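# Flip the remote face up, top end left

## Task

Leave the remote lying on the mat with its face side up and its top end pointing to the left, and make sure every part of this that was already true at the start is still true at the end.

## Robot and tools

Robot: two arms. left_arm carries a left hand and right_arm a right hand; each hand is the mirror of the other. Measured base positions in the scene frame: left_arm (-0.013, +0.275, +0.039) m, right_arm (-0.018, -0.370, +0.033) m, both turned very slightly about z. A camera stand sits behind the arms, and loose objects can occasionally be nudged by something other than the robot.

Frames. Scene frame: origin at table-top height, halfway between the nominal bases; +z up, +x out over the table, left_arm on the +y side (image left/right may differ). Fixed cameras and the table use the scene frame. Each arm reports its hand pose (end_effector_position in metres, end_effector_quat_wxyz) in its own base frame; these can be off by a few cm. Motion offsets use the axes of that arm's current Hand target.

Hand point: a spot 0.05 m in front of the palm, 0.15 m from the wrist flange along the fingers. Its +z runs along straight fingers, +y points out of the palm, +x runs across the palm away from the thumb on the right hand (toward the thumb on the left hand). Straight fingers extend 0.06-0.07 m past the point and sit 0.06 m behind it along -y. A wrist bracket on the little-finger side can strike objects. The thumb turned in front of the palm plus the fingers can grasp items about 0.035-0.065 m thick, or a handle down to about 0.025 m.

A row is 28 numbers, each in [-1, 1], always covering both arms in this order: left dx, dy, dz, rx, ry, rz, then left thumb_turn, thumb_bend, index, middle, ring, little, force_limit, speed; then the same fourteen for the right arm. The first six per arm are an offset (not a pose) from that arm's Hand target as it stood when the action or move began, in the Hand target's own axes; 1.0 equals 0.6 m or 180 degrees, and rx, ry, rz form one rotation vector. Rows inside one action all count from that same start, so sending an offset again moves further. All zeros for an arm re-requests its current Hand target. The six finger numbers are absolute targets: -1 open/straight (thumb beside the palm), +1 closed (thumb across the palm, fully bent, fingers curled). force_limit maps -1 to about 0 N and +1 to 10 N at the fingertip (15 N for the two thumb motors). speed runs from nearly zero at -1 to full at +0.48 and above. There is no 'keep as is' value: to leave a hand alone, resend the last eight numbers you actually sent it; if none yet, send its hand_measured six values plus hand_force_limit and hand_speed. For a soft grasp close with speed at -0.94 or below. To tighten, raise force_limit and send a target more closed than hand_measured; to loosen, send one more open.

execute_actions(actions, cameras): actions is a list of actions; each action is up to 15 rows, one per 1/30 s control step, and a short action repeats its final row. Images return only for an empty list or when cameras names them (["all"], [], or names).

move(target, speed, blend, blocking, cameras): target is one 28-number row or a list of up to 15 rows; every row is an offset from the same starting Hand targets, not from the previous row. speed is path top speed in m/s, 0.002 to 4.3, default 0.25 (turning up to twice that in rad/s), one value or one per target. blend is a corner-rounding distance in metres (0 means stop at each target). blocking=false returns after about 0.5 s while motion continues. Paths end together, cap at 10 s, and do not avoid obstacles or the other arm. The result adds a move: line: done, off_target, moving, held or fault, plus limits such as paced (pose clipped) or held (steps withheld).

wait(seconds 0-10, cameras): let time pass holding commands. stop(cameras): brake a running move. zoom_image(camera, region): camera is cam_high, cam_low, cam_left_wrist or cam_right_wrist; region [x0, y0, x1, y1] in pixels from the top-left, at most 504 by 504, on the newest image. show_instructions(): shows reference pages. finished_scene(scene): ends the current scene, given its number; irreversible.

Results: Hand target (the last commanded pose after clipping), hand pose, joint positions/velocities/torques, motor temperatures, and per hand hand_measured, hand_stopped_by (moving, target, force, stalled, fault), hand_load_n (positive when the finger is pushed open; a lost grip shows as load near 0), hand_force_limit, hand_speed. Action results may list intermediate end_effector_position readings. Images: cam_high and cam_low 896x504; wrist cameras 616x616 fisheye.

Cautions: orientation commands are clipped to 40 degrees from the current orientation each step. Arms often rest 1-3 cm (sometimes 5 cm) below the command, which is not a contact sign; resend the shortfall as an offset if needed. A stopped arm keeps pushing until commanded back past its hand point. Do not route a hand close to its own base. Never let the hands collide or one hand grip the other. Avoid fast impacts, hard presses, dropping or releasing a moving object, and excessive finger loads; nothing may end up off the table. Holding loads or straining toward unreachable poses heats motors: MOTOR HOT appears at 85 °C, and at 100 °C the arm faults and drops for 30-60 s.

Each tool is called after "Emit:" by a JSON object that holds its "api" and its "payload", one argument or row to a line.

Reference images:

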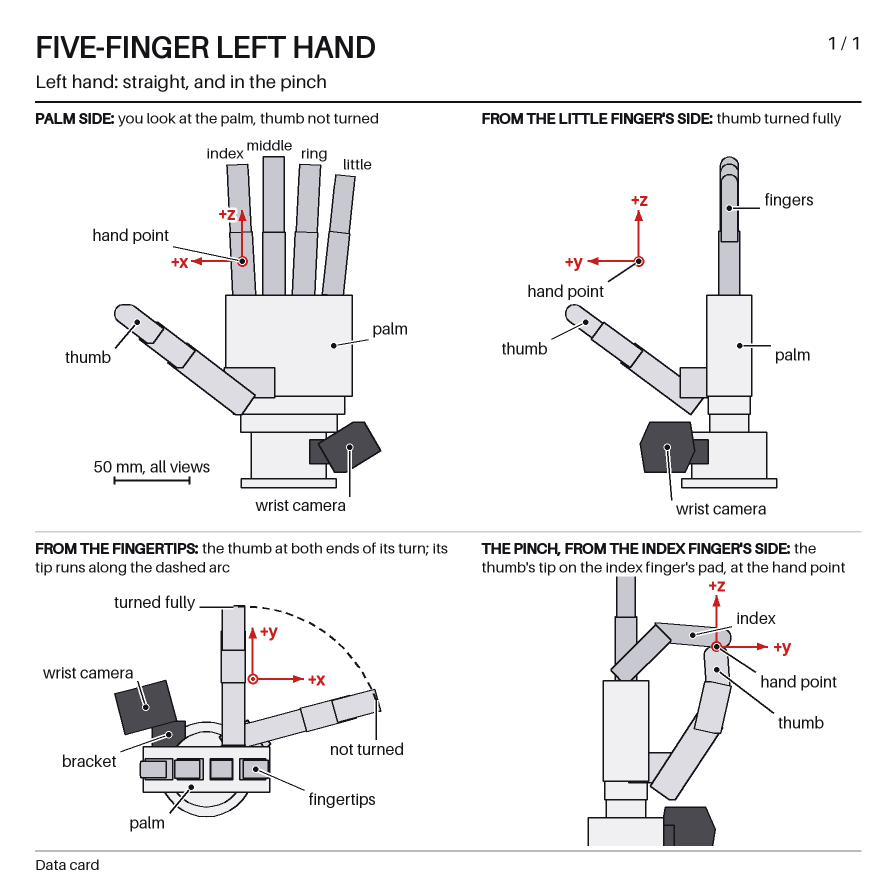

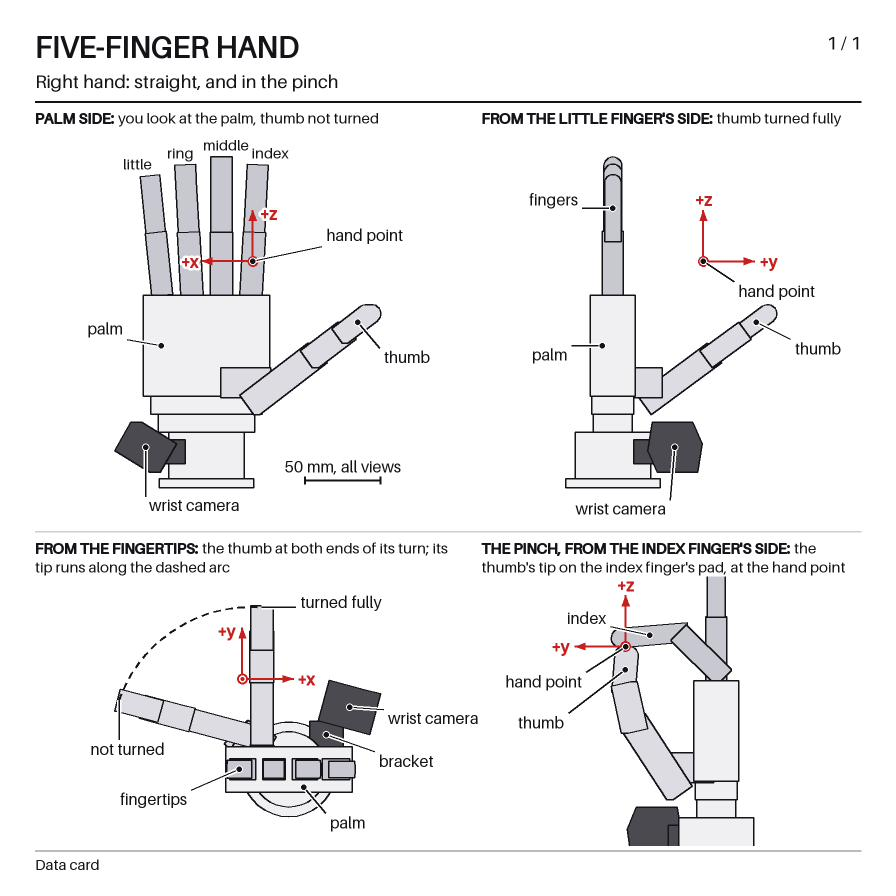

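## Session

Emit:
{"api": "execute_actions", "payload": {
  "actions": []
}}

Emit:
{"api": "zoom_image", "payload": {
  "camera": "cam_high",
  "region": [380, 180, 560, 350]
}}

Emit:
{"api": "zoom_image", "payload": {
  "camera": "cam_low",
  "region": [380, 240, 560, 380]
}}

Scene clock: 0.00 s.
left_arm: end_effector_position=(+0.3589, +0.1456, +0.1728) hand_measured=(-1.000, -1.000, -1.000, -1.000, -1.000, -1.000) hand_load_n=(+0.0, +0.0, +0.0, +0.0, +0.0, +0.0) hand_stopped_by=(target, target, target, target, target, target) hand_force_limit=0.00 hand_speed=-0.80 end_effector_quat_wxyz=(-0.138, +0.965, -0.171, +0.147) | right_arm: end_effector_position=(+0.6786, +0.6139, +0.1142) hand_measured=(-1.000, -1.000, -1.000, -1.000, -1.000, -1.000) hand_load_n=(+0.0, +0.0, +0.0, +0.0, +0.0, +0.0) hand_stopped_by=(target, target, target, target, target, target) hand_force_limit=0.00 hand_speed=-0.80 end_effector_quat_wxyz=(-0.517, +0.816, -0.255, +0.027)
Joint positions: left_arm=[0.539 1.144 0.953 -0.975 -0.016 -0.678] | right_arm=[0.602 2.507 2.477 -0.54 -0.535 -0.065]
Joint velocities: within noise
Joint torques (N m): no reading
Motor temperatures (°C): left_arm=[25 23 32 22 25 23] | right_arm=[26 27 32 26 27 25]
Heat: left arm: hottest elbow 32 °C; right arm: hottest elbow 32 °C.
Hand target: left_arm +0.3666, +0.1502, +0.1850; -0.147, +0.962, -0.170, +0.158 | right_arm +0.6825, +0.6165, +0.1210; -0.524, +0.813, -0.251, +0.033

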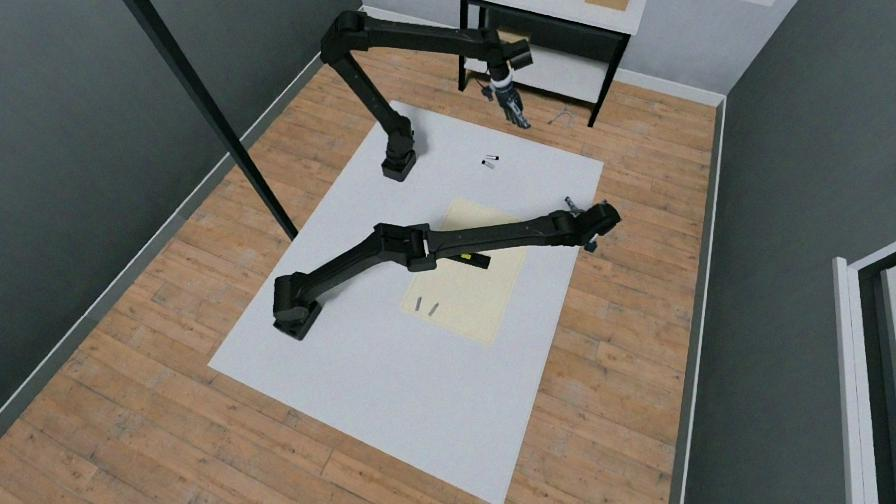

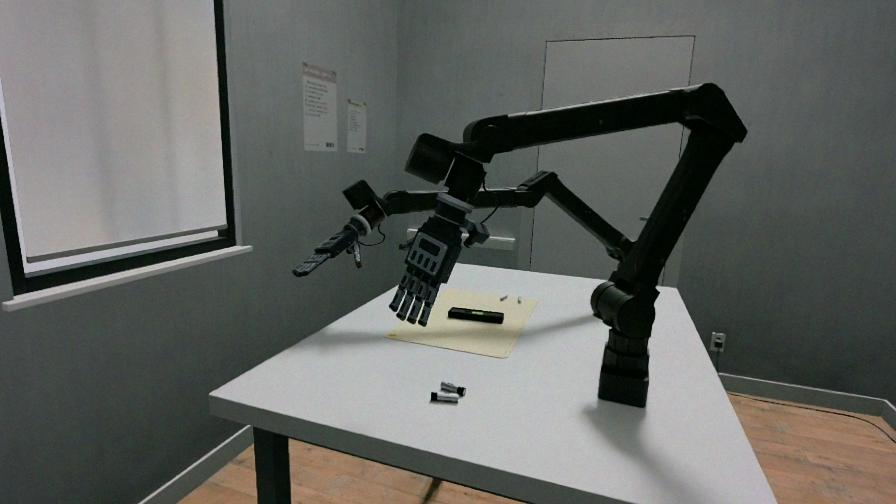

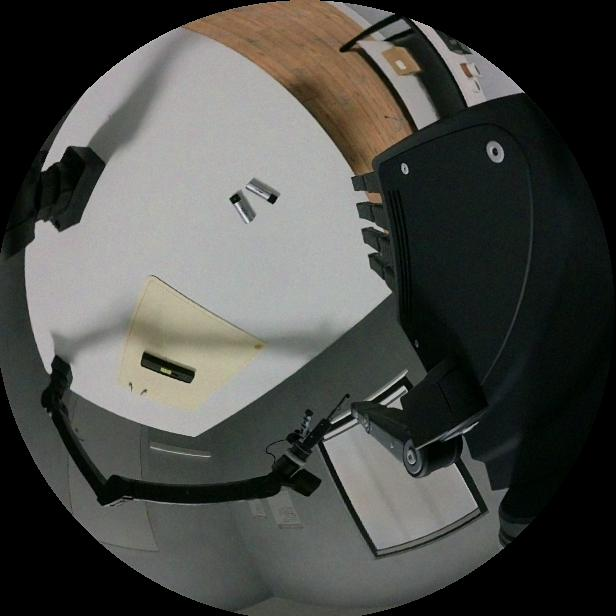

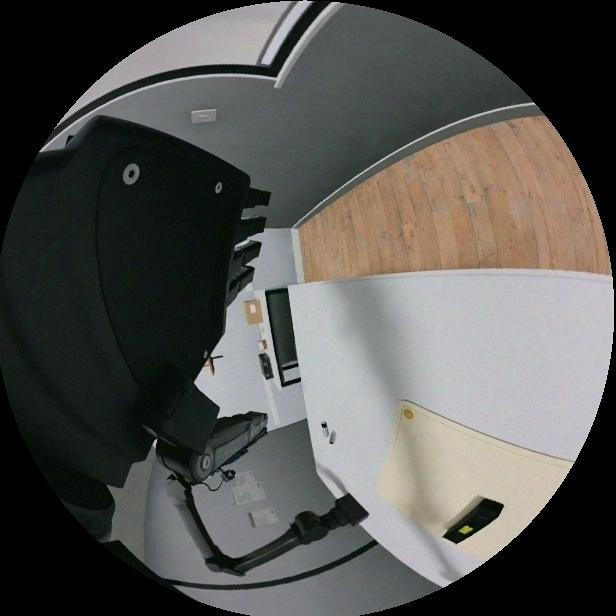

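Scaled by 2.800 from the camera's 896x504 image, which has a finer 1280x720 frame.

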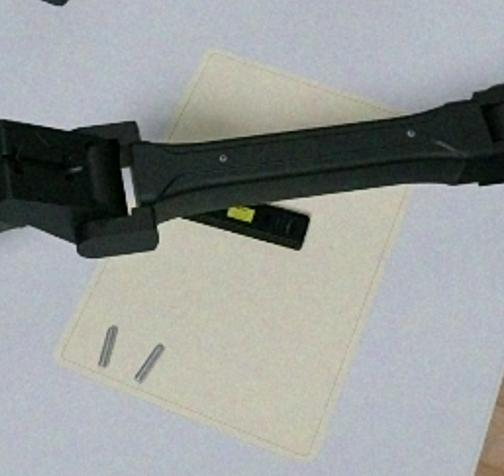

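Scaled by 2.800 from the camera's 896x504 image, which has a finer 1280x720 frame.

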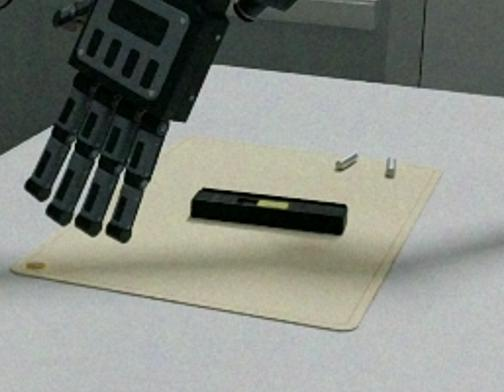

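Emit:
{"api": "move", "payload": {
  "target": [0,0,0,0,0,0,-1,-1,-1,-1,-1,-1,0,-0.8,-0.3855,0.3888,-0.4768,-0.0843,-0.0832,-0.1349,1,-0.95,-0.35,-1,-1,-1,-0.4,-0.3],
  "speed": 0.25,
  "cameras": ["cam_high","cam_low","cam_right_wrist"]
}}

Emit:
{"api": "zoom_image", "payload": {
  "camera": "cam_high",
  "region": [400, 190, 520, 310]
}}

Scene clock: 51.43 s.
left_arm: end_effector_position=(+0.3589, +0.1456, +0.1728) hand_measured=(-1.000, -1.000, -1.000, -1.000, -1.000, -1.000) hand_load_n=(-0.5, +0.0, +0.0, +0.0, +0.0, +0.0) hand_stopped_by=(target, target, target, target, target, target) hand_force_limit=0.00 hand_speed=-0.80 end_effector_quat_wxyz=(-0.138, +0.965, -0.171, +0.147) | right_arm: end_effector_position=(+0.3076, +0.4059, +0.0940) hand_measured=(+1.000, -0.950, -0.350, -1.000, -1.000, -1.000) hand_load_n=(+0.0, -0.5, +0.0, +0.0, +0.0, +0.0) hand_stopped_by=(target, target, target, target, target, target) hand_force_limit=-0.40 hand_speed=-0.30 end_effector_quat_wxyz=(-0.424, +0.906, -0.015, +0.002)
Joint positions: left_arm=[0.539 1.144 0.953 -0.975 -0.016 -0.678] | right_arm=[0.72 1.517 0.996 -0.368 -0.602 -0.599]
Joint torques (N m): left_arm=[1.73 -5.42 10.17 1.47 0.04 -0.07] | right_arm=[0.26 -11.34 6.68 1.35 -0.17 -0.06]
Motor temperatures (°C): left_arm=[25 23 38 22 25 23] | right_arm=[26 30 39 26 27 25]
Heat: left arm: hottest elbow 38 °C; right arm: hottest elbow 39 °C.
Hand target: left_arm +0.3666, +0.1502, +0.1850; -0.147, +0.962, -0.170, +0.158 | right_arm +0.3030, +0.4042, +0.0957; -0.422, +0.906, -0.008, +0.003
Off the commanded pose: left_arm 0.015 m, 2 deg | right_arm 0.005 m, 1 deg.
move: off_target (left_arm)
Images, in order (width x height): cam_high 896x504, cam_low 896x504, cam_right_wrist 616x616.

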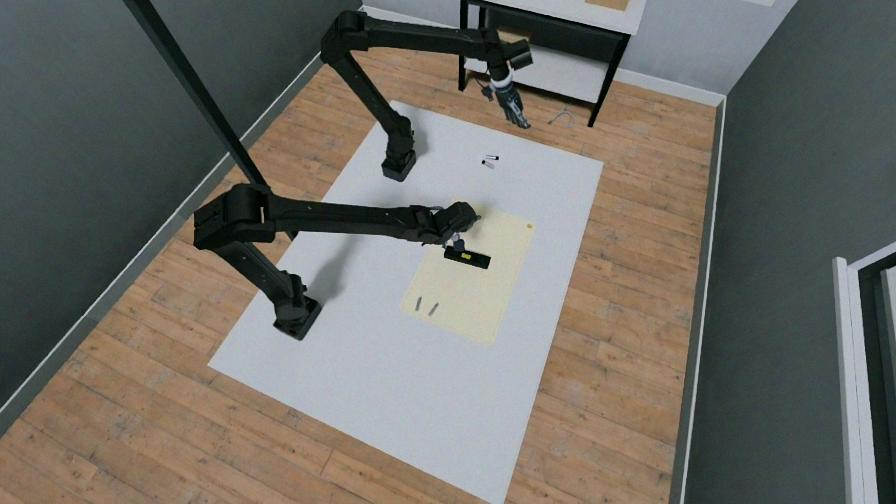

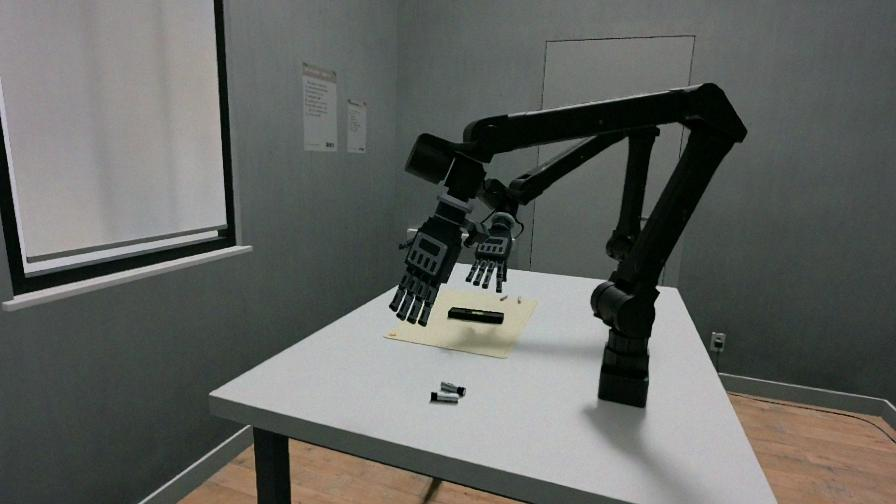

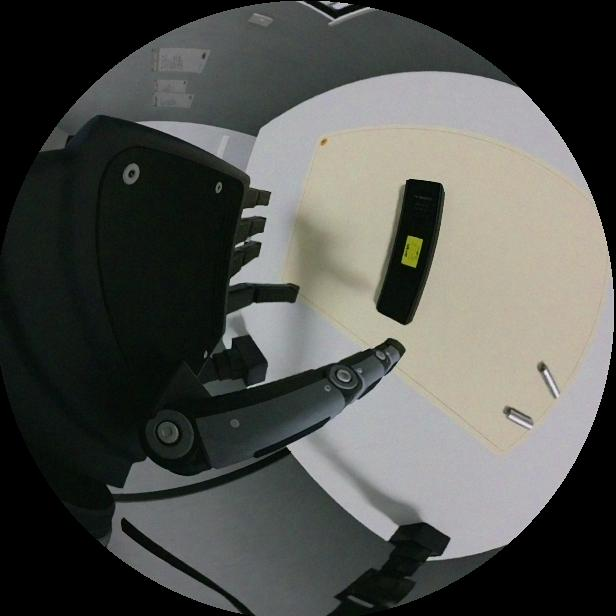

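Scaled by 4.200 from the camera's 896x504 image, which has a finer 1280x720 frame.

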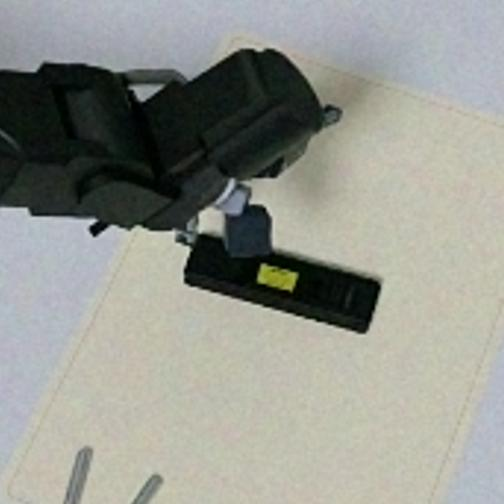

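Emit:
{"api": "move", "payload": {
  "target": [0,0,0,0,0,0,-1,-1,-1,-1,-1,-1,0,-0.8,0.0193,0.0837,0.0707,0,0,0,1,-0.95,-0.35,-1,-1,-1,-0.4,-0.3],
  "speed": 0.12,
  "cameras": ["cam_right_wrist"]
}}

Scene clock: 69.13 s.
left_arm: end_effector_position=(+0.3589, +0.1456, +0.1728) hand_measured=(-1.000, -1.000, -1.000, -1.000, -1.000, -1.000) hand_load_n=(+0.0, +0.0, +0.0, +0.0, +0.0, +0.0) hand_stopped_by=(target, target, target, target, target, target) hand_force_limit=0.00 hand_speed=-0.80 end_effector_quat_wxyz=(-0.138, +0.965, -0.171, +0.147) | right_arm: end_effector_position=(+0.3100, +0.4059, +0.0373) hand_measured=(+1.000, -0.950, -0.350, -1.000, -1.000, -1.000) hand_load_n=(+0.0, +0.0, +0.0, +0.0, +0.0, +0.0) hand_stopped_by=(target, target, target, target, target, target) hand_force_limit=-0.40 hand_speed=-0.30 end_effector_quat_wxyz=(-0.423, +0.906, -0.009, +0.001)
Joint positions: left_arm=[0.539 1.144 0.953 -0.975 -0.016 -0.678] | right_arm=[0.716 1.616 0.938 -0.222 -0.609 -0.616]
Joint torques (N m): left_arm=[1.26 -6.01 10.48 1.37 0.03 -0.09] | right_arm=[-0.97 -9.99 6.41 2.28 -0.32 -0.08]
Heat: left arm: hottest elbow 39 °C; right arm: hottest elbow 37 °C.
Hand target: left_arm +0.3666, +0.1502, +0.1850; -0.147, +0.962, -0.170, +0.158 | right_arm +0.3147, +0.4041, +0.0301; -0.422, +0.906, -0.008, +0.003
Off the commanded pose: left_arm 0.015 m, 2 deg | right_arm 0.009 m, 0 deg.
move: off_target (left_arm)
Images, in order (width x height): cam_right_wrist 616x616.

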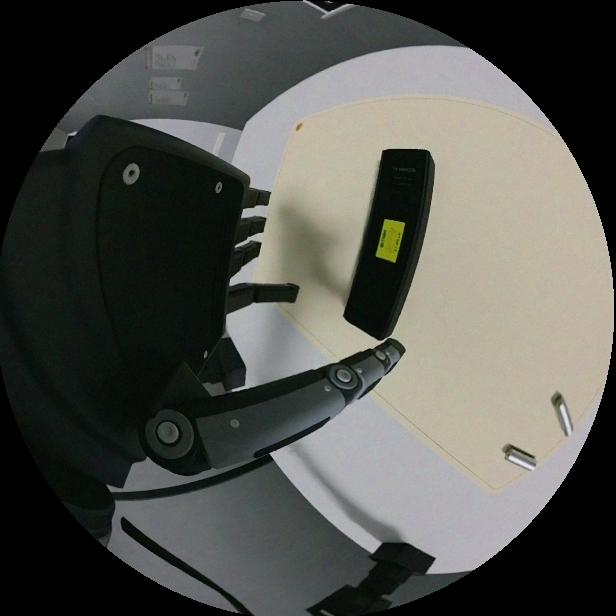

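Emit:
{"api": "move", "payload": {
  "target": [
    [0,0,0,0,0,0,-1,-1,-1,-1,-1,-1,0,-0.8,0,0.0512,0.043,0,0,0,1,-0.95,-0.35,-1,-1,-1,-0.4,-0.3],
    [0,0,0,0,0,0,-1,-1,-1,-1,-1,-1,0,-0.8,0,0.0512,0.043,0,0,0,1,-0.5,-0.35,-1,-1,-1,-0.4,-0.7]
  ],
  "speed": 0.08,
  "cameras": ["cam_right_wrist"]
}}

Emit:
{"api": "zoom_image", "payload": {
  "camera": "cam_right_wrist",
  "region": [220, 220, 440, 420]
}}

Scene clock: 89.17 s.
left_arm: end_effector_position=(+0.3589, +0.1456, +0.1728) hand_measured=(-1.000, -1.000, -1.000, -1.000, -1.000, -1.000) hand_load_n=(+0.0, +0.0, +0.0, +0.0, +0.0, +0.0) hand_stopped_by=(target, target, target, target, target, target) hand_force_limit=0.00 hand_speed=-0.80 end_effector_quat_wxyz=(-0.138, +0.965, -0.171, +0.147) | right_arm: end_effector_position=(+0.3115, +0.4073, -0.0007) hand_measured=(+1.000, -0.500, -0.350, -1.000, -1.000, -1.000) hand_load_n=(+0.0, +0.5, +0.0, +0.0, +0.0, +0.0) hand_stopped_by=(target, target, target, target, target, target) hand_force_limit=-0.40 hand_speed=-0.70 end_effector_quat_wxyz=(-0.424, +0.906, -0.008, +0.002)
Joint positions: left_arm=[0.539 1.144 0.953 -0.975 -0.016 -0.678] | right_arm=[0.716 1.693 0.906 -0.108 -0.609 -0.617]
Joint torques (N m): left_arm=[1.14 -5.13 10.18 1.42 -0.01 -0.08] | right_arm=[-0.91 -10.23 5.78 2.3 -0.32 -0.06]
Heat: left arm: hottest elbow 40 °C; right arm: hottest elbow 36 °C.
Hand target: left_arm +0.3666, +0.1502, +0.1850; -0.147, +0.962, -0.170, +0.158 | right_arm +0.3146, +0.4042, -0.0100; -0.422, +0.906, -0.008, +0.003
Off the commanded pose: left_arm 0.015 m, 2 deg | right_arm 0.010 m, 0 deg.
move: off_target (left_arm)
Images, in order (width x height): cam_right_wrist 616x616.

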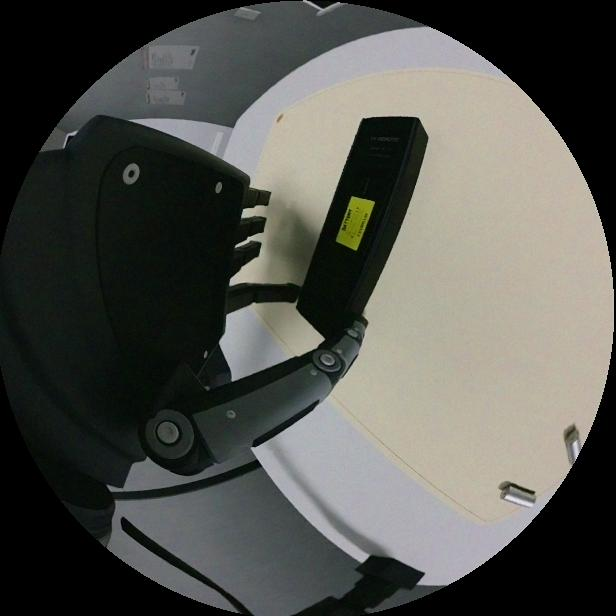

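Scaled by 2.291 from the camera's 616x616 image, which has a finer 880x880 frame.

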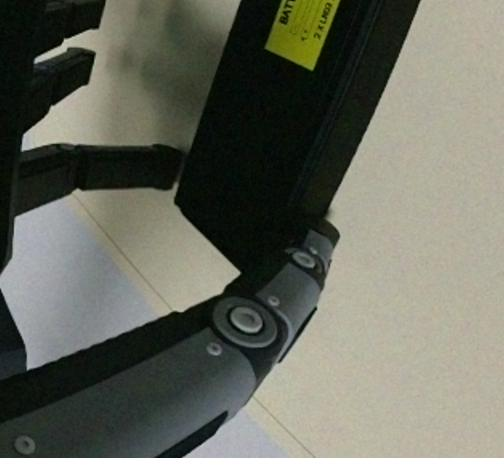

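Emit:
{"api": "move", "payload": {
  "target": [
    [0,0,0,0,0,0,-1,-1,-1,-1,-1,-1,0,-0.8,0,0,0,0,0,0,1,-0.8,-0.4,-1,-1,-1,-0.4,-0.3],
    [0,0,0,0,0,0,-1,-1,-1,-1,-1,-1,0,-0.8,0.018,0,0,0,0,0,1,-0.8,-0.4,-1,-1,-1,-0.4,-0.3],
    [0,0,0,0,0,0,-1,-1,-1,-1,-1,-1,0,-0.8,0.018,0,0,0,0,0,1,-0.5,-0.4,-1,-1,-1,-0.4,-0.6],
    [0,0,0,0,0,0,-1,-1,-1,-1,-1,-1,0,-0.8,0.018,0,0,0,0,0,1,-0.5,0.2,-1,-1,-1,0,-0.85]
  ],
  "speed": 0.08,
  "cameras": ["cam_right_wrist"]
}}

Emit:
{"api": "zoom_image", "payload": {
  "camera": "cam_right_wrist",
  "region": [220, 220, 440, 420]
}}

Scene clock: 105.83 s.
left_arm: end_effector_position=(+0.3589, +0.1456, +0.1728) hand_measured=(-1.000, -1.000, -1.000, -1.000, -1.000, -1.000) hand_load_n=(+0.0, +0.0, +0.0, +0.0, +0.0, +0.0) hand_stopped_by=(target, target, target, target, target, target) hand_force_limit=0.00 hand_speed=-0.80 end_effector_quat_wxyz=(-0.138, +0.965, -0.171, +0.147) | right_arm: end_effector_position=(+0.3141, +0.4037, -0.0032) hand_measured=(+1.000, -0.500, -0.110, -1.000, -1.000, -1.000) hand_load_n=(-1.0, +2.5, +5.0, +0.0, +0.0, +0.0) hand_stopped_by=(target, target, force, target, target, target) hand_force_limit=0.00 hand_speed=-0.85 end_effector_quat_wxyz=(-0.427, +0.904, -0.007, -0.001)
Joint positions: left_arm=[0.539 1.144 0.953 -0.975 -0.016 -0.678] | right_arm=[0.703 1.701 0.906 -0.108 -0.627 -0.628]
Joint torques (N m): left_arm=[0.79 -4.95 10.24 1.52 0.04 -0.04] | right_arm=[-1.08 -9.58 7.54 1.62 -0.03 -0.11]
Heat: left arm: hottest elbow 40 °C; right arm: hottest elbow 36 °C.
Hand target: left_arm +0.3666, +0.1502, +0.1850; -0.147, +0.962, -0.170, +0.158 | right_arm +0.3253, +0.4040, -0.0101; -0.422, +0.906, -0.008, +0.003
Off the commanded pose: left_arm 0.015 m, 2 deg | right_arm 0.013 m, 1 deg.
move: off_target (left_arm, right_arm); target 3's new numbers were sent with right_arm's hand 0.013 m and 1 deg from that target; target 4's new numbers were sent with right_arm's hand 0.013 m and 1 deg from that target
Images, in order (width x height): cam_right_wrist 616x616.

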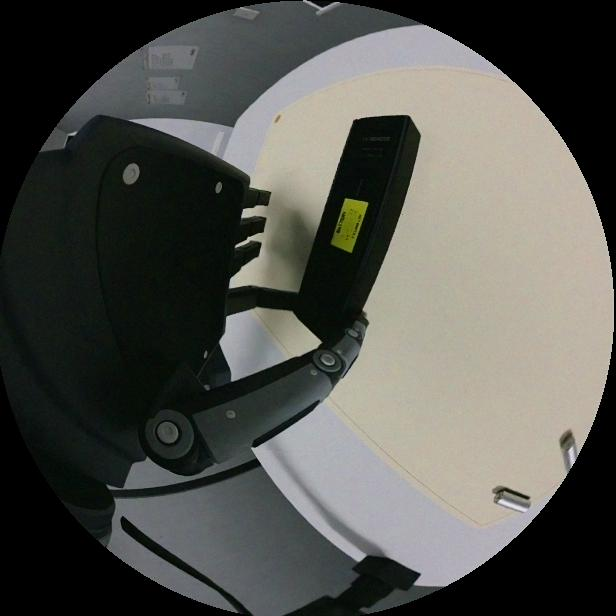

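Scaled by 2.291 from the camera's 616x616 image, which has a finer 880x880 frame.

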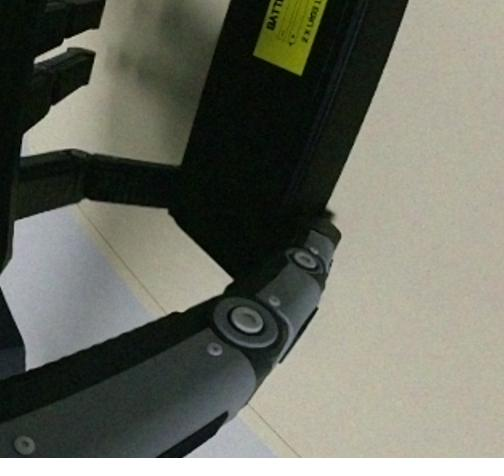

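Emit:
{"api": "move", "payload": {
  "target": [
    [0,0,0,0,0,0,-1,-1,-1,-1,-1,-1,0,-0.8,0,0,0,0,0,0,1,-0.5,0.3,-1,-1,-1,0.4,-0.85],
    [0,0,0,0,0,0,-1,-1,-1,-1,-1,-1,0,-0.8,0,-0.1021,-0.0857,0,0,0,1,-0.5,0.3,-1,-1,-1,0.4,-0.85]
  ],
  "speed": 0.07,
  "cameras": ["cam_low"]
}}

Emit:
{"api": "zoom_image", "payload": {
  "camera": "cam_low",
  "region": [420, 220, 560, 360]
}}

Scene clock: 118.87 s.
left_arm: end_effector_position=(+0.3589, +0.1456, +0.1728) hand_measured=(-1.000, -1.000, -1.000, -1.000, -1.000, -1.000) hand_load_n=(-0.5, +0.0, +0.0, +0.0, +0.0, +0.0) hand_stopped_by=(target, target, target, target, target, target) hand_force_limit=0.00 hand_speed=-0.80 end_effector_quat_wxyz=(-0.138, +0.965, -0.171, +0.147) | right_arm: end_effector_position=(+0.3060, +0.3938, +0.0452) hand_measured=(+1.000, -0.502, -0.100, -1.000, -1.000, -1.000) hand_load_n=(-1.5, +4.0, +5.5, +0.0, +0.0, +0.0) hand_stopped_by=(target, target, force, target, target, target) hand_force_limit=0.40 hand_speed=-0.85 end_effector_quat_wxyz=(-0.407, +0.913, -0.017, -0.018)
Joint positions: left_arm=[0.539 1.144 0.953 -0.975 -0.016 -0.678] | right_arm=[0.701 1.599 0.959 -0.324 -0.62 -0.633]
Joint torques (N m): left_arm=[0.85 -5.01 10.28 1.22 0.01 -0.1] | right_arm=[-0.85 -12.28 9.83 1.22 -0.28 -0.04]
Heat: left arm: hottest elbow 40 °C; right arm: hottest elbow 36 °C.
Hand target: left_arm +0.3666, +0.1502, +0.1850; -0.147, +0.962, -0.170, +0.158 | right_arm +0.3253, +0.4039, +0.0697; -0.422, +0.906, -0.008, +0.003
Off the commanded pose: left_arm 0.015 m, 2 deg | right_arm 0.033 m, 3 deg.
move: off_target (left_arm, right_arm)
Images, in order (width x height): cam_low 896x504.

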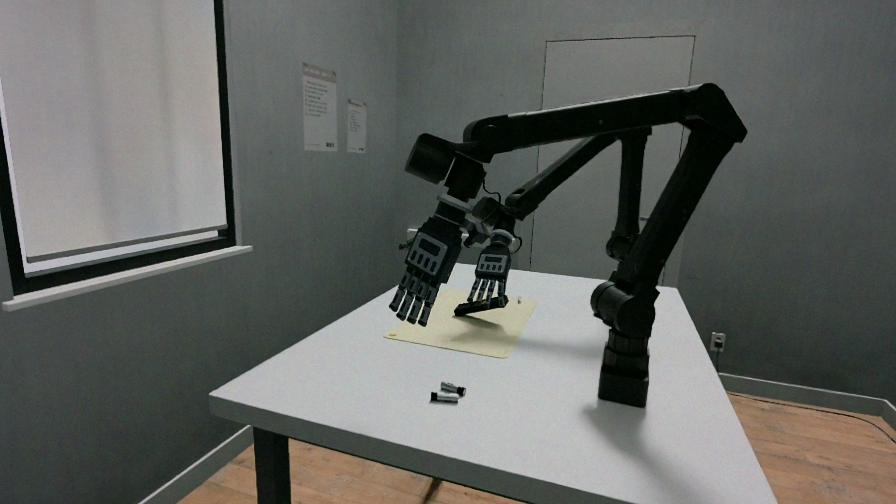

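Scaled by 3.600 from the camera's 896x504 image, which has a finer 1280x720 frame.

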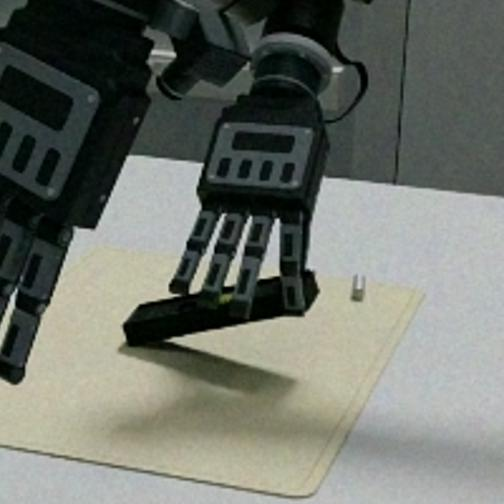

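Emit:
{"api": "move", "payload": {
  "target": [
    [0,0,0,0,0,0,-1,-1,-1,-1,-1,-1,0,-0.8,0,-0.1532,-0.1286,0,0,0,1,-0.5,0.3,-1,-1,-1,0.4,-0.85],
    [0,0,0,0,0,0,-1,-1,-1,-1,-1,-1,0,-0.8,0.0805,-0.2413,-0.0243,0,0.4,0.3357,1,-0.5,0.3,-1,-1,-1,0.4,-0.85]
  ],
  "speed": [0.08,0.15],
  "blend": [0.02,0],
  "cameras": ["cam_high","cam_low"]
}}

Emit:
{"api": "zoom_image", "payload": {
  "camera": "cam_low",
  "region": [380, 180, 560, 360]
}}

Scene clock: 147.27 s.
left_arm: end_effector_position=(+0.3589, +0.1456, +0.1728) hand_measured=(-1.000, -1.000, -1.000, -1.000, -1.000, -1.000) hand_load_n=(+0.0, +0.0, +0.0, +0.0, +0.0, +0.0) hand_stopped_by=(target, target, target, target, target, target) hand_force_limit=0.00 hand_speed=-0.80 end_effector_quat_wxyz=(-0.138, +0.965, -0.171, +0.147) | right_arm: end_effector_position=(+0.3692, +0.4664, +0.1742) hand_measured=(+1.000, -0.502, -0.100, -1.000, -1.000, -1.000) hand_load_n=(+0.0, +3.0, +4.0, +0.0, +0.0, +0.0) hand_stopped_by=(target, target, force, target, target, target) hand_force_limit=0.40 hand_speed=-0.85 end_effector_quat_wxyz=(-0.269, +0.621, -0.665, +0.316)
Joint positions: left_arm=[0.539 1.144 0.953 -0.975 -0.016 -0.678] | right_arm=[1.048 1.646 1.414 -0.91 0.766 0.941]
Joint torques (N m): left_arm=[1.61 -4.19 10.17 1.44 0.05 -0.07] | right_arm=[0.44 -11.81 11.56 1.02 0.82 0.13]
Heat: left arm: hottest elbow 41 °C; right arm: hottest elbow 37 °C.
Hand target: left_arm +0.3666, +0.1502, +0.1850; -0.147, +0.962, -0.170, +0.158 | right_arm +0.3754, +0.4851, +0.1901; -0.285, +0.612, -0.668, +0.311
Off the commanded pose: left_arm 0.015 m, 2 deg | right_arm 0.025 m, 2 deg.
move: off_target (left_arm, right_arm)
Images, in order (width x height): cam_high 896x504, cam_low 896x504.

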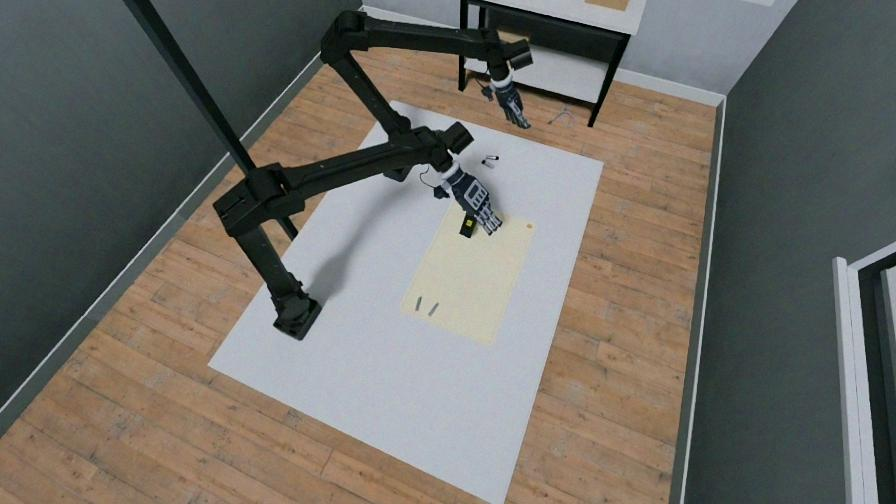

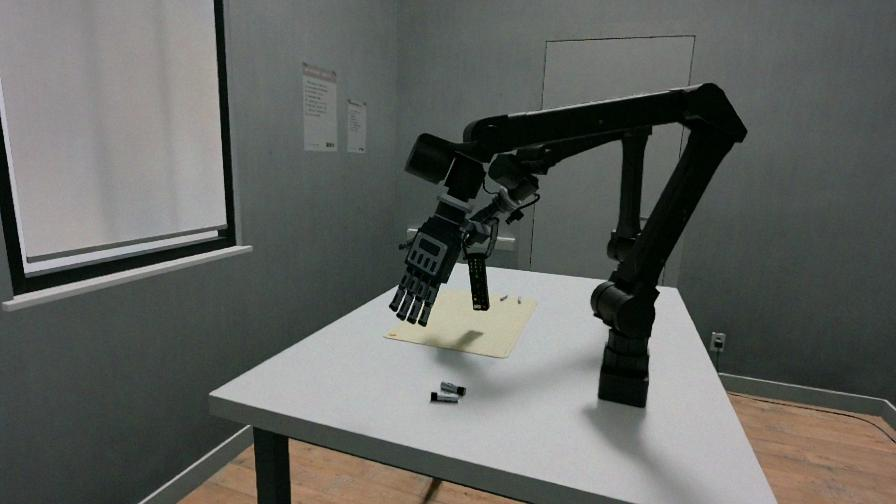

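Scaled by 2.800 from the camera's 896x504 image, which has a finer 1280x720 frame.

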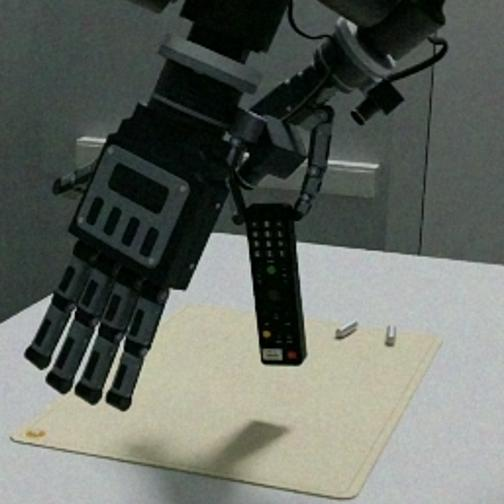

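Emit:
{"api": "move", "payload": {
  "target": [
    [0,0,0,0,0,0,-1,-1,-1,-1,-1,-1,0,-0.8,0.0582,0.0605,0.0573,0,0,0,1,-0.5,0.3,-1,-1,-1,0.4,-0.85],
    [0,0,0,0,0,0,-1,-1,-1,-1,-1,-1,0,-0.8,0.1527,0.0705,0.0767,0,0,0,1,-0.5,0.3,-1,-1,-1,0.4,-0.85],
    [0,0,0,0,0,0,-1,-1,-1,-1,-1,-1,0,-0.8,0.2175,0.1103,0.1175,0,0,0,1,-0.5,0.3,-1,-1,-1,0.4,-0.85],
    [0,0,0,0,0,0,-1,-1,-1,-1,-1,-1,0,-0.8,0.2573,0.163,0.1662,0,0,0,1,-0.5,0.3,-1,-1,-1,0.4,-0.85]
  ],
  "speed": 0.08,
  "blend": [0.005,0.01,0.01,0],
  "cameras": ["cam_low","cam_right_wrist"]
}}

Emit:
{"api": "zoom_image", "payload": {
  "camera": "cam_low",
  "region": [400, 220, 540, 360]
}}

Scene clock: 167.10 s.
left_arm: end_effector_position=(+0.3589, +0.1456, +0.1728) hand_measured=(-1.000, -1.000, -1.000, -1.000, -1.000, -1.000) hand_load_n=(+0.0, +0.0, +0.0, +0.0, +0.0, +0.0) hand_stopped_by=(target, target, target, target, target, target) hand_force_limit=0.00 hand_speed=-0.80 end_effector_quat_wxyz=(-0.138, +0.965, -0.171, +0.147) | right_arm: end_effector_position=(+0.3709, +0.3322, +0.0505) hand_measured=(+1.000, -0.502, -0.100, -1.000, -1.000, -1.000) hand_load_n=(-0.5, +3.0, +4.0, +0.0, +0.0, +0.0) hand_stopped_by=(target, target, force, target, target, target) hand_force_limit=0.40 hand_speed=-0.85 end_effector_quat_wxyz=(-0.281, +0.616, -0.668, +0.310)
Joint positions: left_arm=[0.539 1.144 0.953 -0.975 -0.016 -0.678] | right_arm=[0.876 1.491 0.848 -0.34 0.676 0.746]
Joint torques (N m): left_arm=[1.9 -6.07 10.28 1.43 0.07 0.01] | right_arm=[-0.91 -9.58 6.24 2.24 0.56 -0.06]
Heat: left arm: hottest elbow 41 °C; right arm: hottest elbow 38 °C.
Hand target: left_arm +0.3666, +0.1502, +0.1850; -0.147, +0.962, -0.170, +0.158 | right_arm +0.3751, +0.3300, +0.0510; -0.285, +0.613, -0.668, +0.311
Off the commanded pose: left_arm 0.015 m, 2 deg | right_arm 0.005 m, 1 deg.
move: off_target (left_arm)
Images, in order (width x height): cam_low 896x504, cam_right_wrist 616x616.

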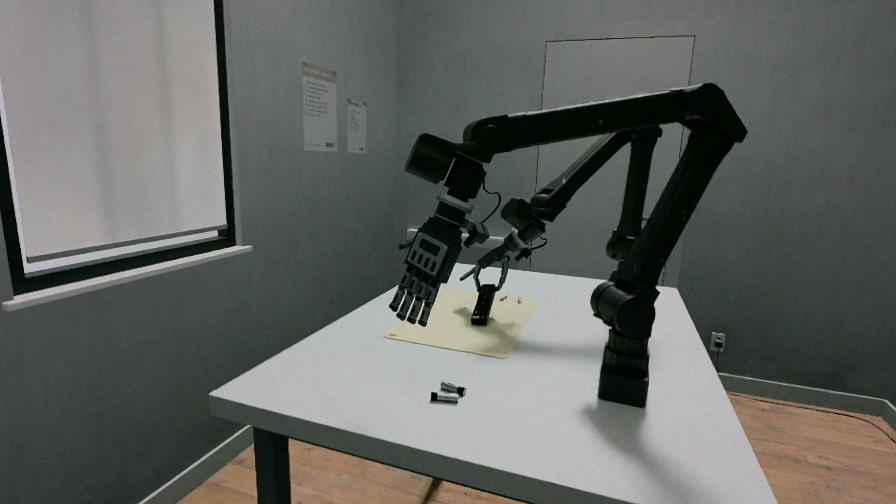

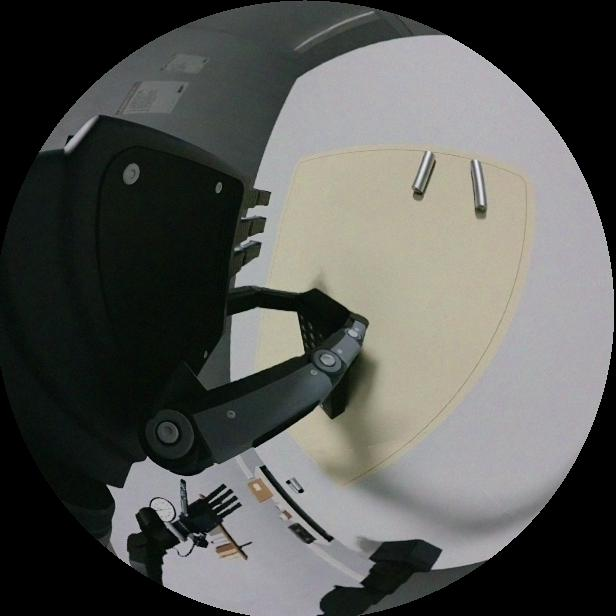

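Scaled by 3.600 from the camera's 896x504 image, which has a finer 1280x720 frame.

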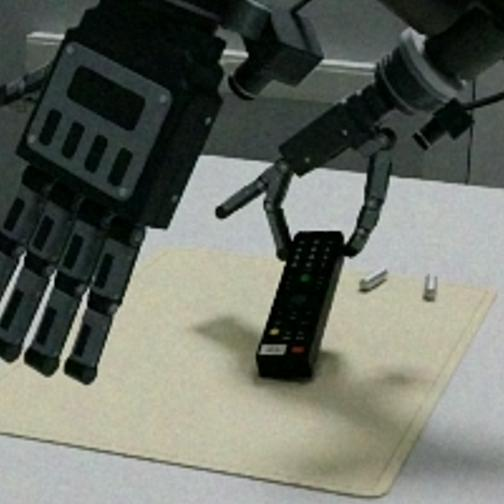

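Emit:
{"api": "move", "payload": {
  "target": [
    [0,0,0,0,0,0,-1,-1,-1,-1,-1,-1,0,-0.8,0.015,0.0732,0.0632,0,0,0,1,-0.5,0.3,-1,-1,-1,0.4,-0.85],
    [0,0,0,0,0,0,-1,-1,-1,-1,-1,-1,0,-0.8,0.015,0.0732,0.0632,0,0,0,1,-0.7,-0.3,-1,-1,-1,0.4,-0.8],
    [0,0,0,0,0,0,-1,-1,-1,-1,-1,-1,0,-0.8,0.015,0.0732,0.0632,0,0,0,1,-1,-0.35,-1,-1,-1,0.4,-0.3],
    [0,0,0,0,0,0,-1,-1,-1,-1,-1,-1,0,-0.8,0.015,-0.053,-0.043,0,0,0,1,-1,-0.35,-1,-1,-1,0.4,-0.3]
  ],
  "speed": [0.05,0.05,0.05,0.12],
  "cameras": ["cam_high","cam_low","cam_right_wrist"]
}}

Emit:
{"api": "zoom_image", "payload": {
  "camera": "cam_low",
  "region": [400, 240, 540, 380]
}}

Scene clock: 190.23 s.
left_arm: end_effector_position=(+0.3589, +0.1456, +0.1728) hand_measured=(-1.000, -1.000, -1.000, -1.000, -1.000, -1.000) hand_load_n=(+0.0, +0.0, +0.0, +0.0, +0.5, +0.0) hand_stopped_by=(target, target, target, target, target, target) hand_force_limit=0.00 hand_speed=-0.80 end_effector_quat_wxyz=(-0.138, +0.965, -0.171, +0.147) | right_arm: end_effector_position=(+0.3617, +0.3118, +0.0713) hand_measured=(+1.000, -1.000, -0.350, -1.000, -1.000, -1.000) hand_load_n=(+0.0, +0.0, +0.0, +0.0, +0.0, +0.0) hand_stopped_by=(target, target, target, target, target, target) hand_force_limit=0.40 hand_speed=-0.30 end_effector_quat_wxyz=(-0.270, +0.621, -0.667, +0.311)
Joint positions: left_arm=[0.539 1.144 0.953 -0.975 -0.016 -0.678] | right_arm=[0.861 1.409 0.836 -0.424 0.667 0.73]
Joint torques (N m): left_arm=[1.44 -5.3 10.36 1.32 0.05 -0.07] | right_arm=[-0.79 -9.11 9.81 1.16 0.59 -0.06]
Heat: left arm: hottest elbow 41 °C; right arm: hottest elbow 37 °C.
Hand target: left_arm +0.3666, +0.1502, +0.1850; -0.147, +0.962, -0.170, +0.158 | right_arm +0.3751, +0.3211, +0.0921; -0.285, +0.613, -0.668, +0.311
Off the commanded pose: left_arm 0.015 m, 2 deg | right_arm 0.026 m, 2 deg.
move: off_target (left_arm, right_arm)
Images, in order (width x height): cam_high 896x504, cam_low 896x504, cam_right_wrist 616x616.

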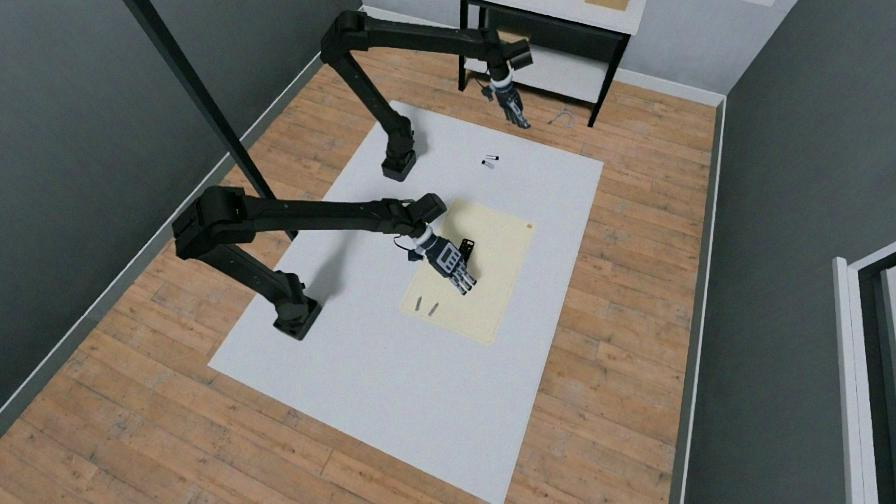

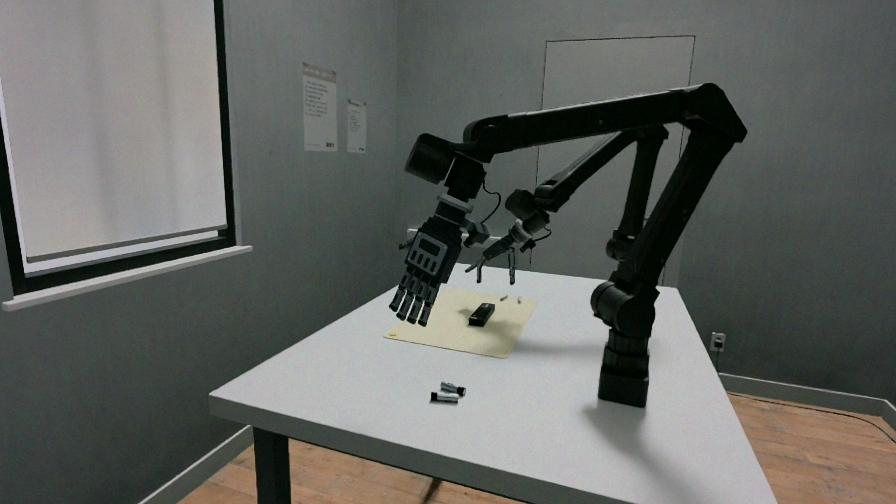

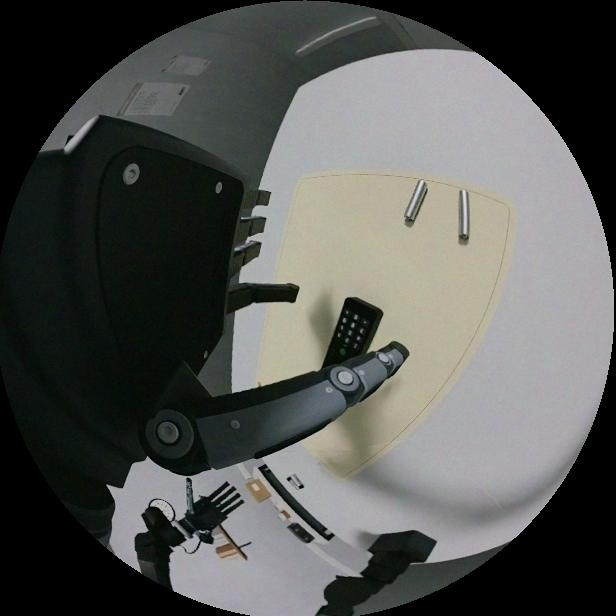

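Scaled by 3.600 from the camera's 896x504 image, which has a finer 1280x720 frame.

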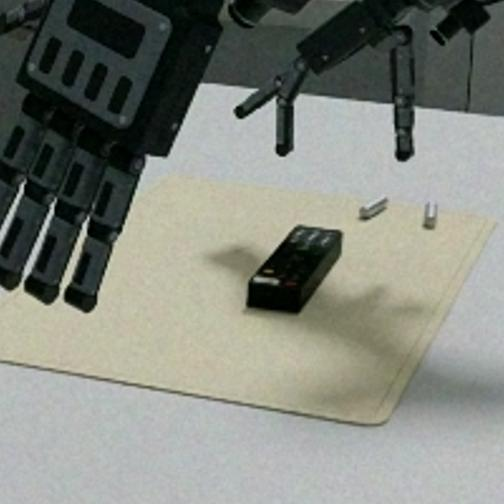

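Emit:
{"api": "finished_scene", "payload": {
  "scene": 2
}}

The scene is finished: the task was done.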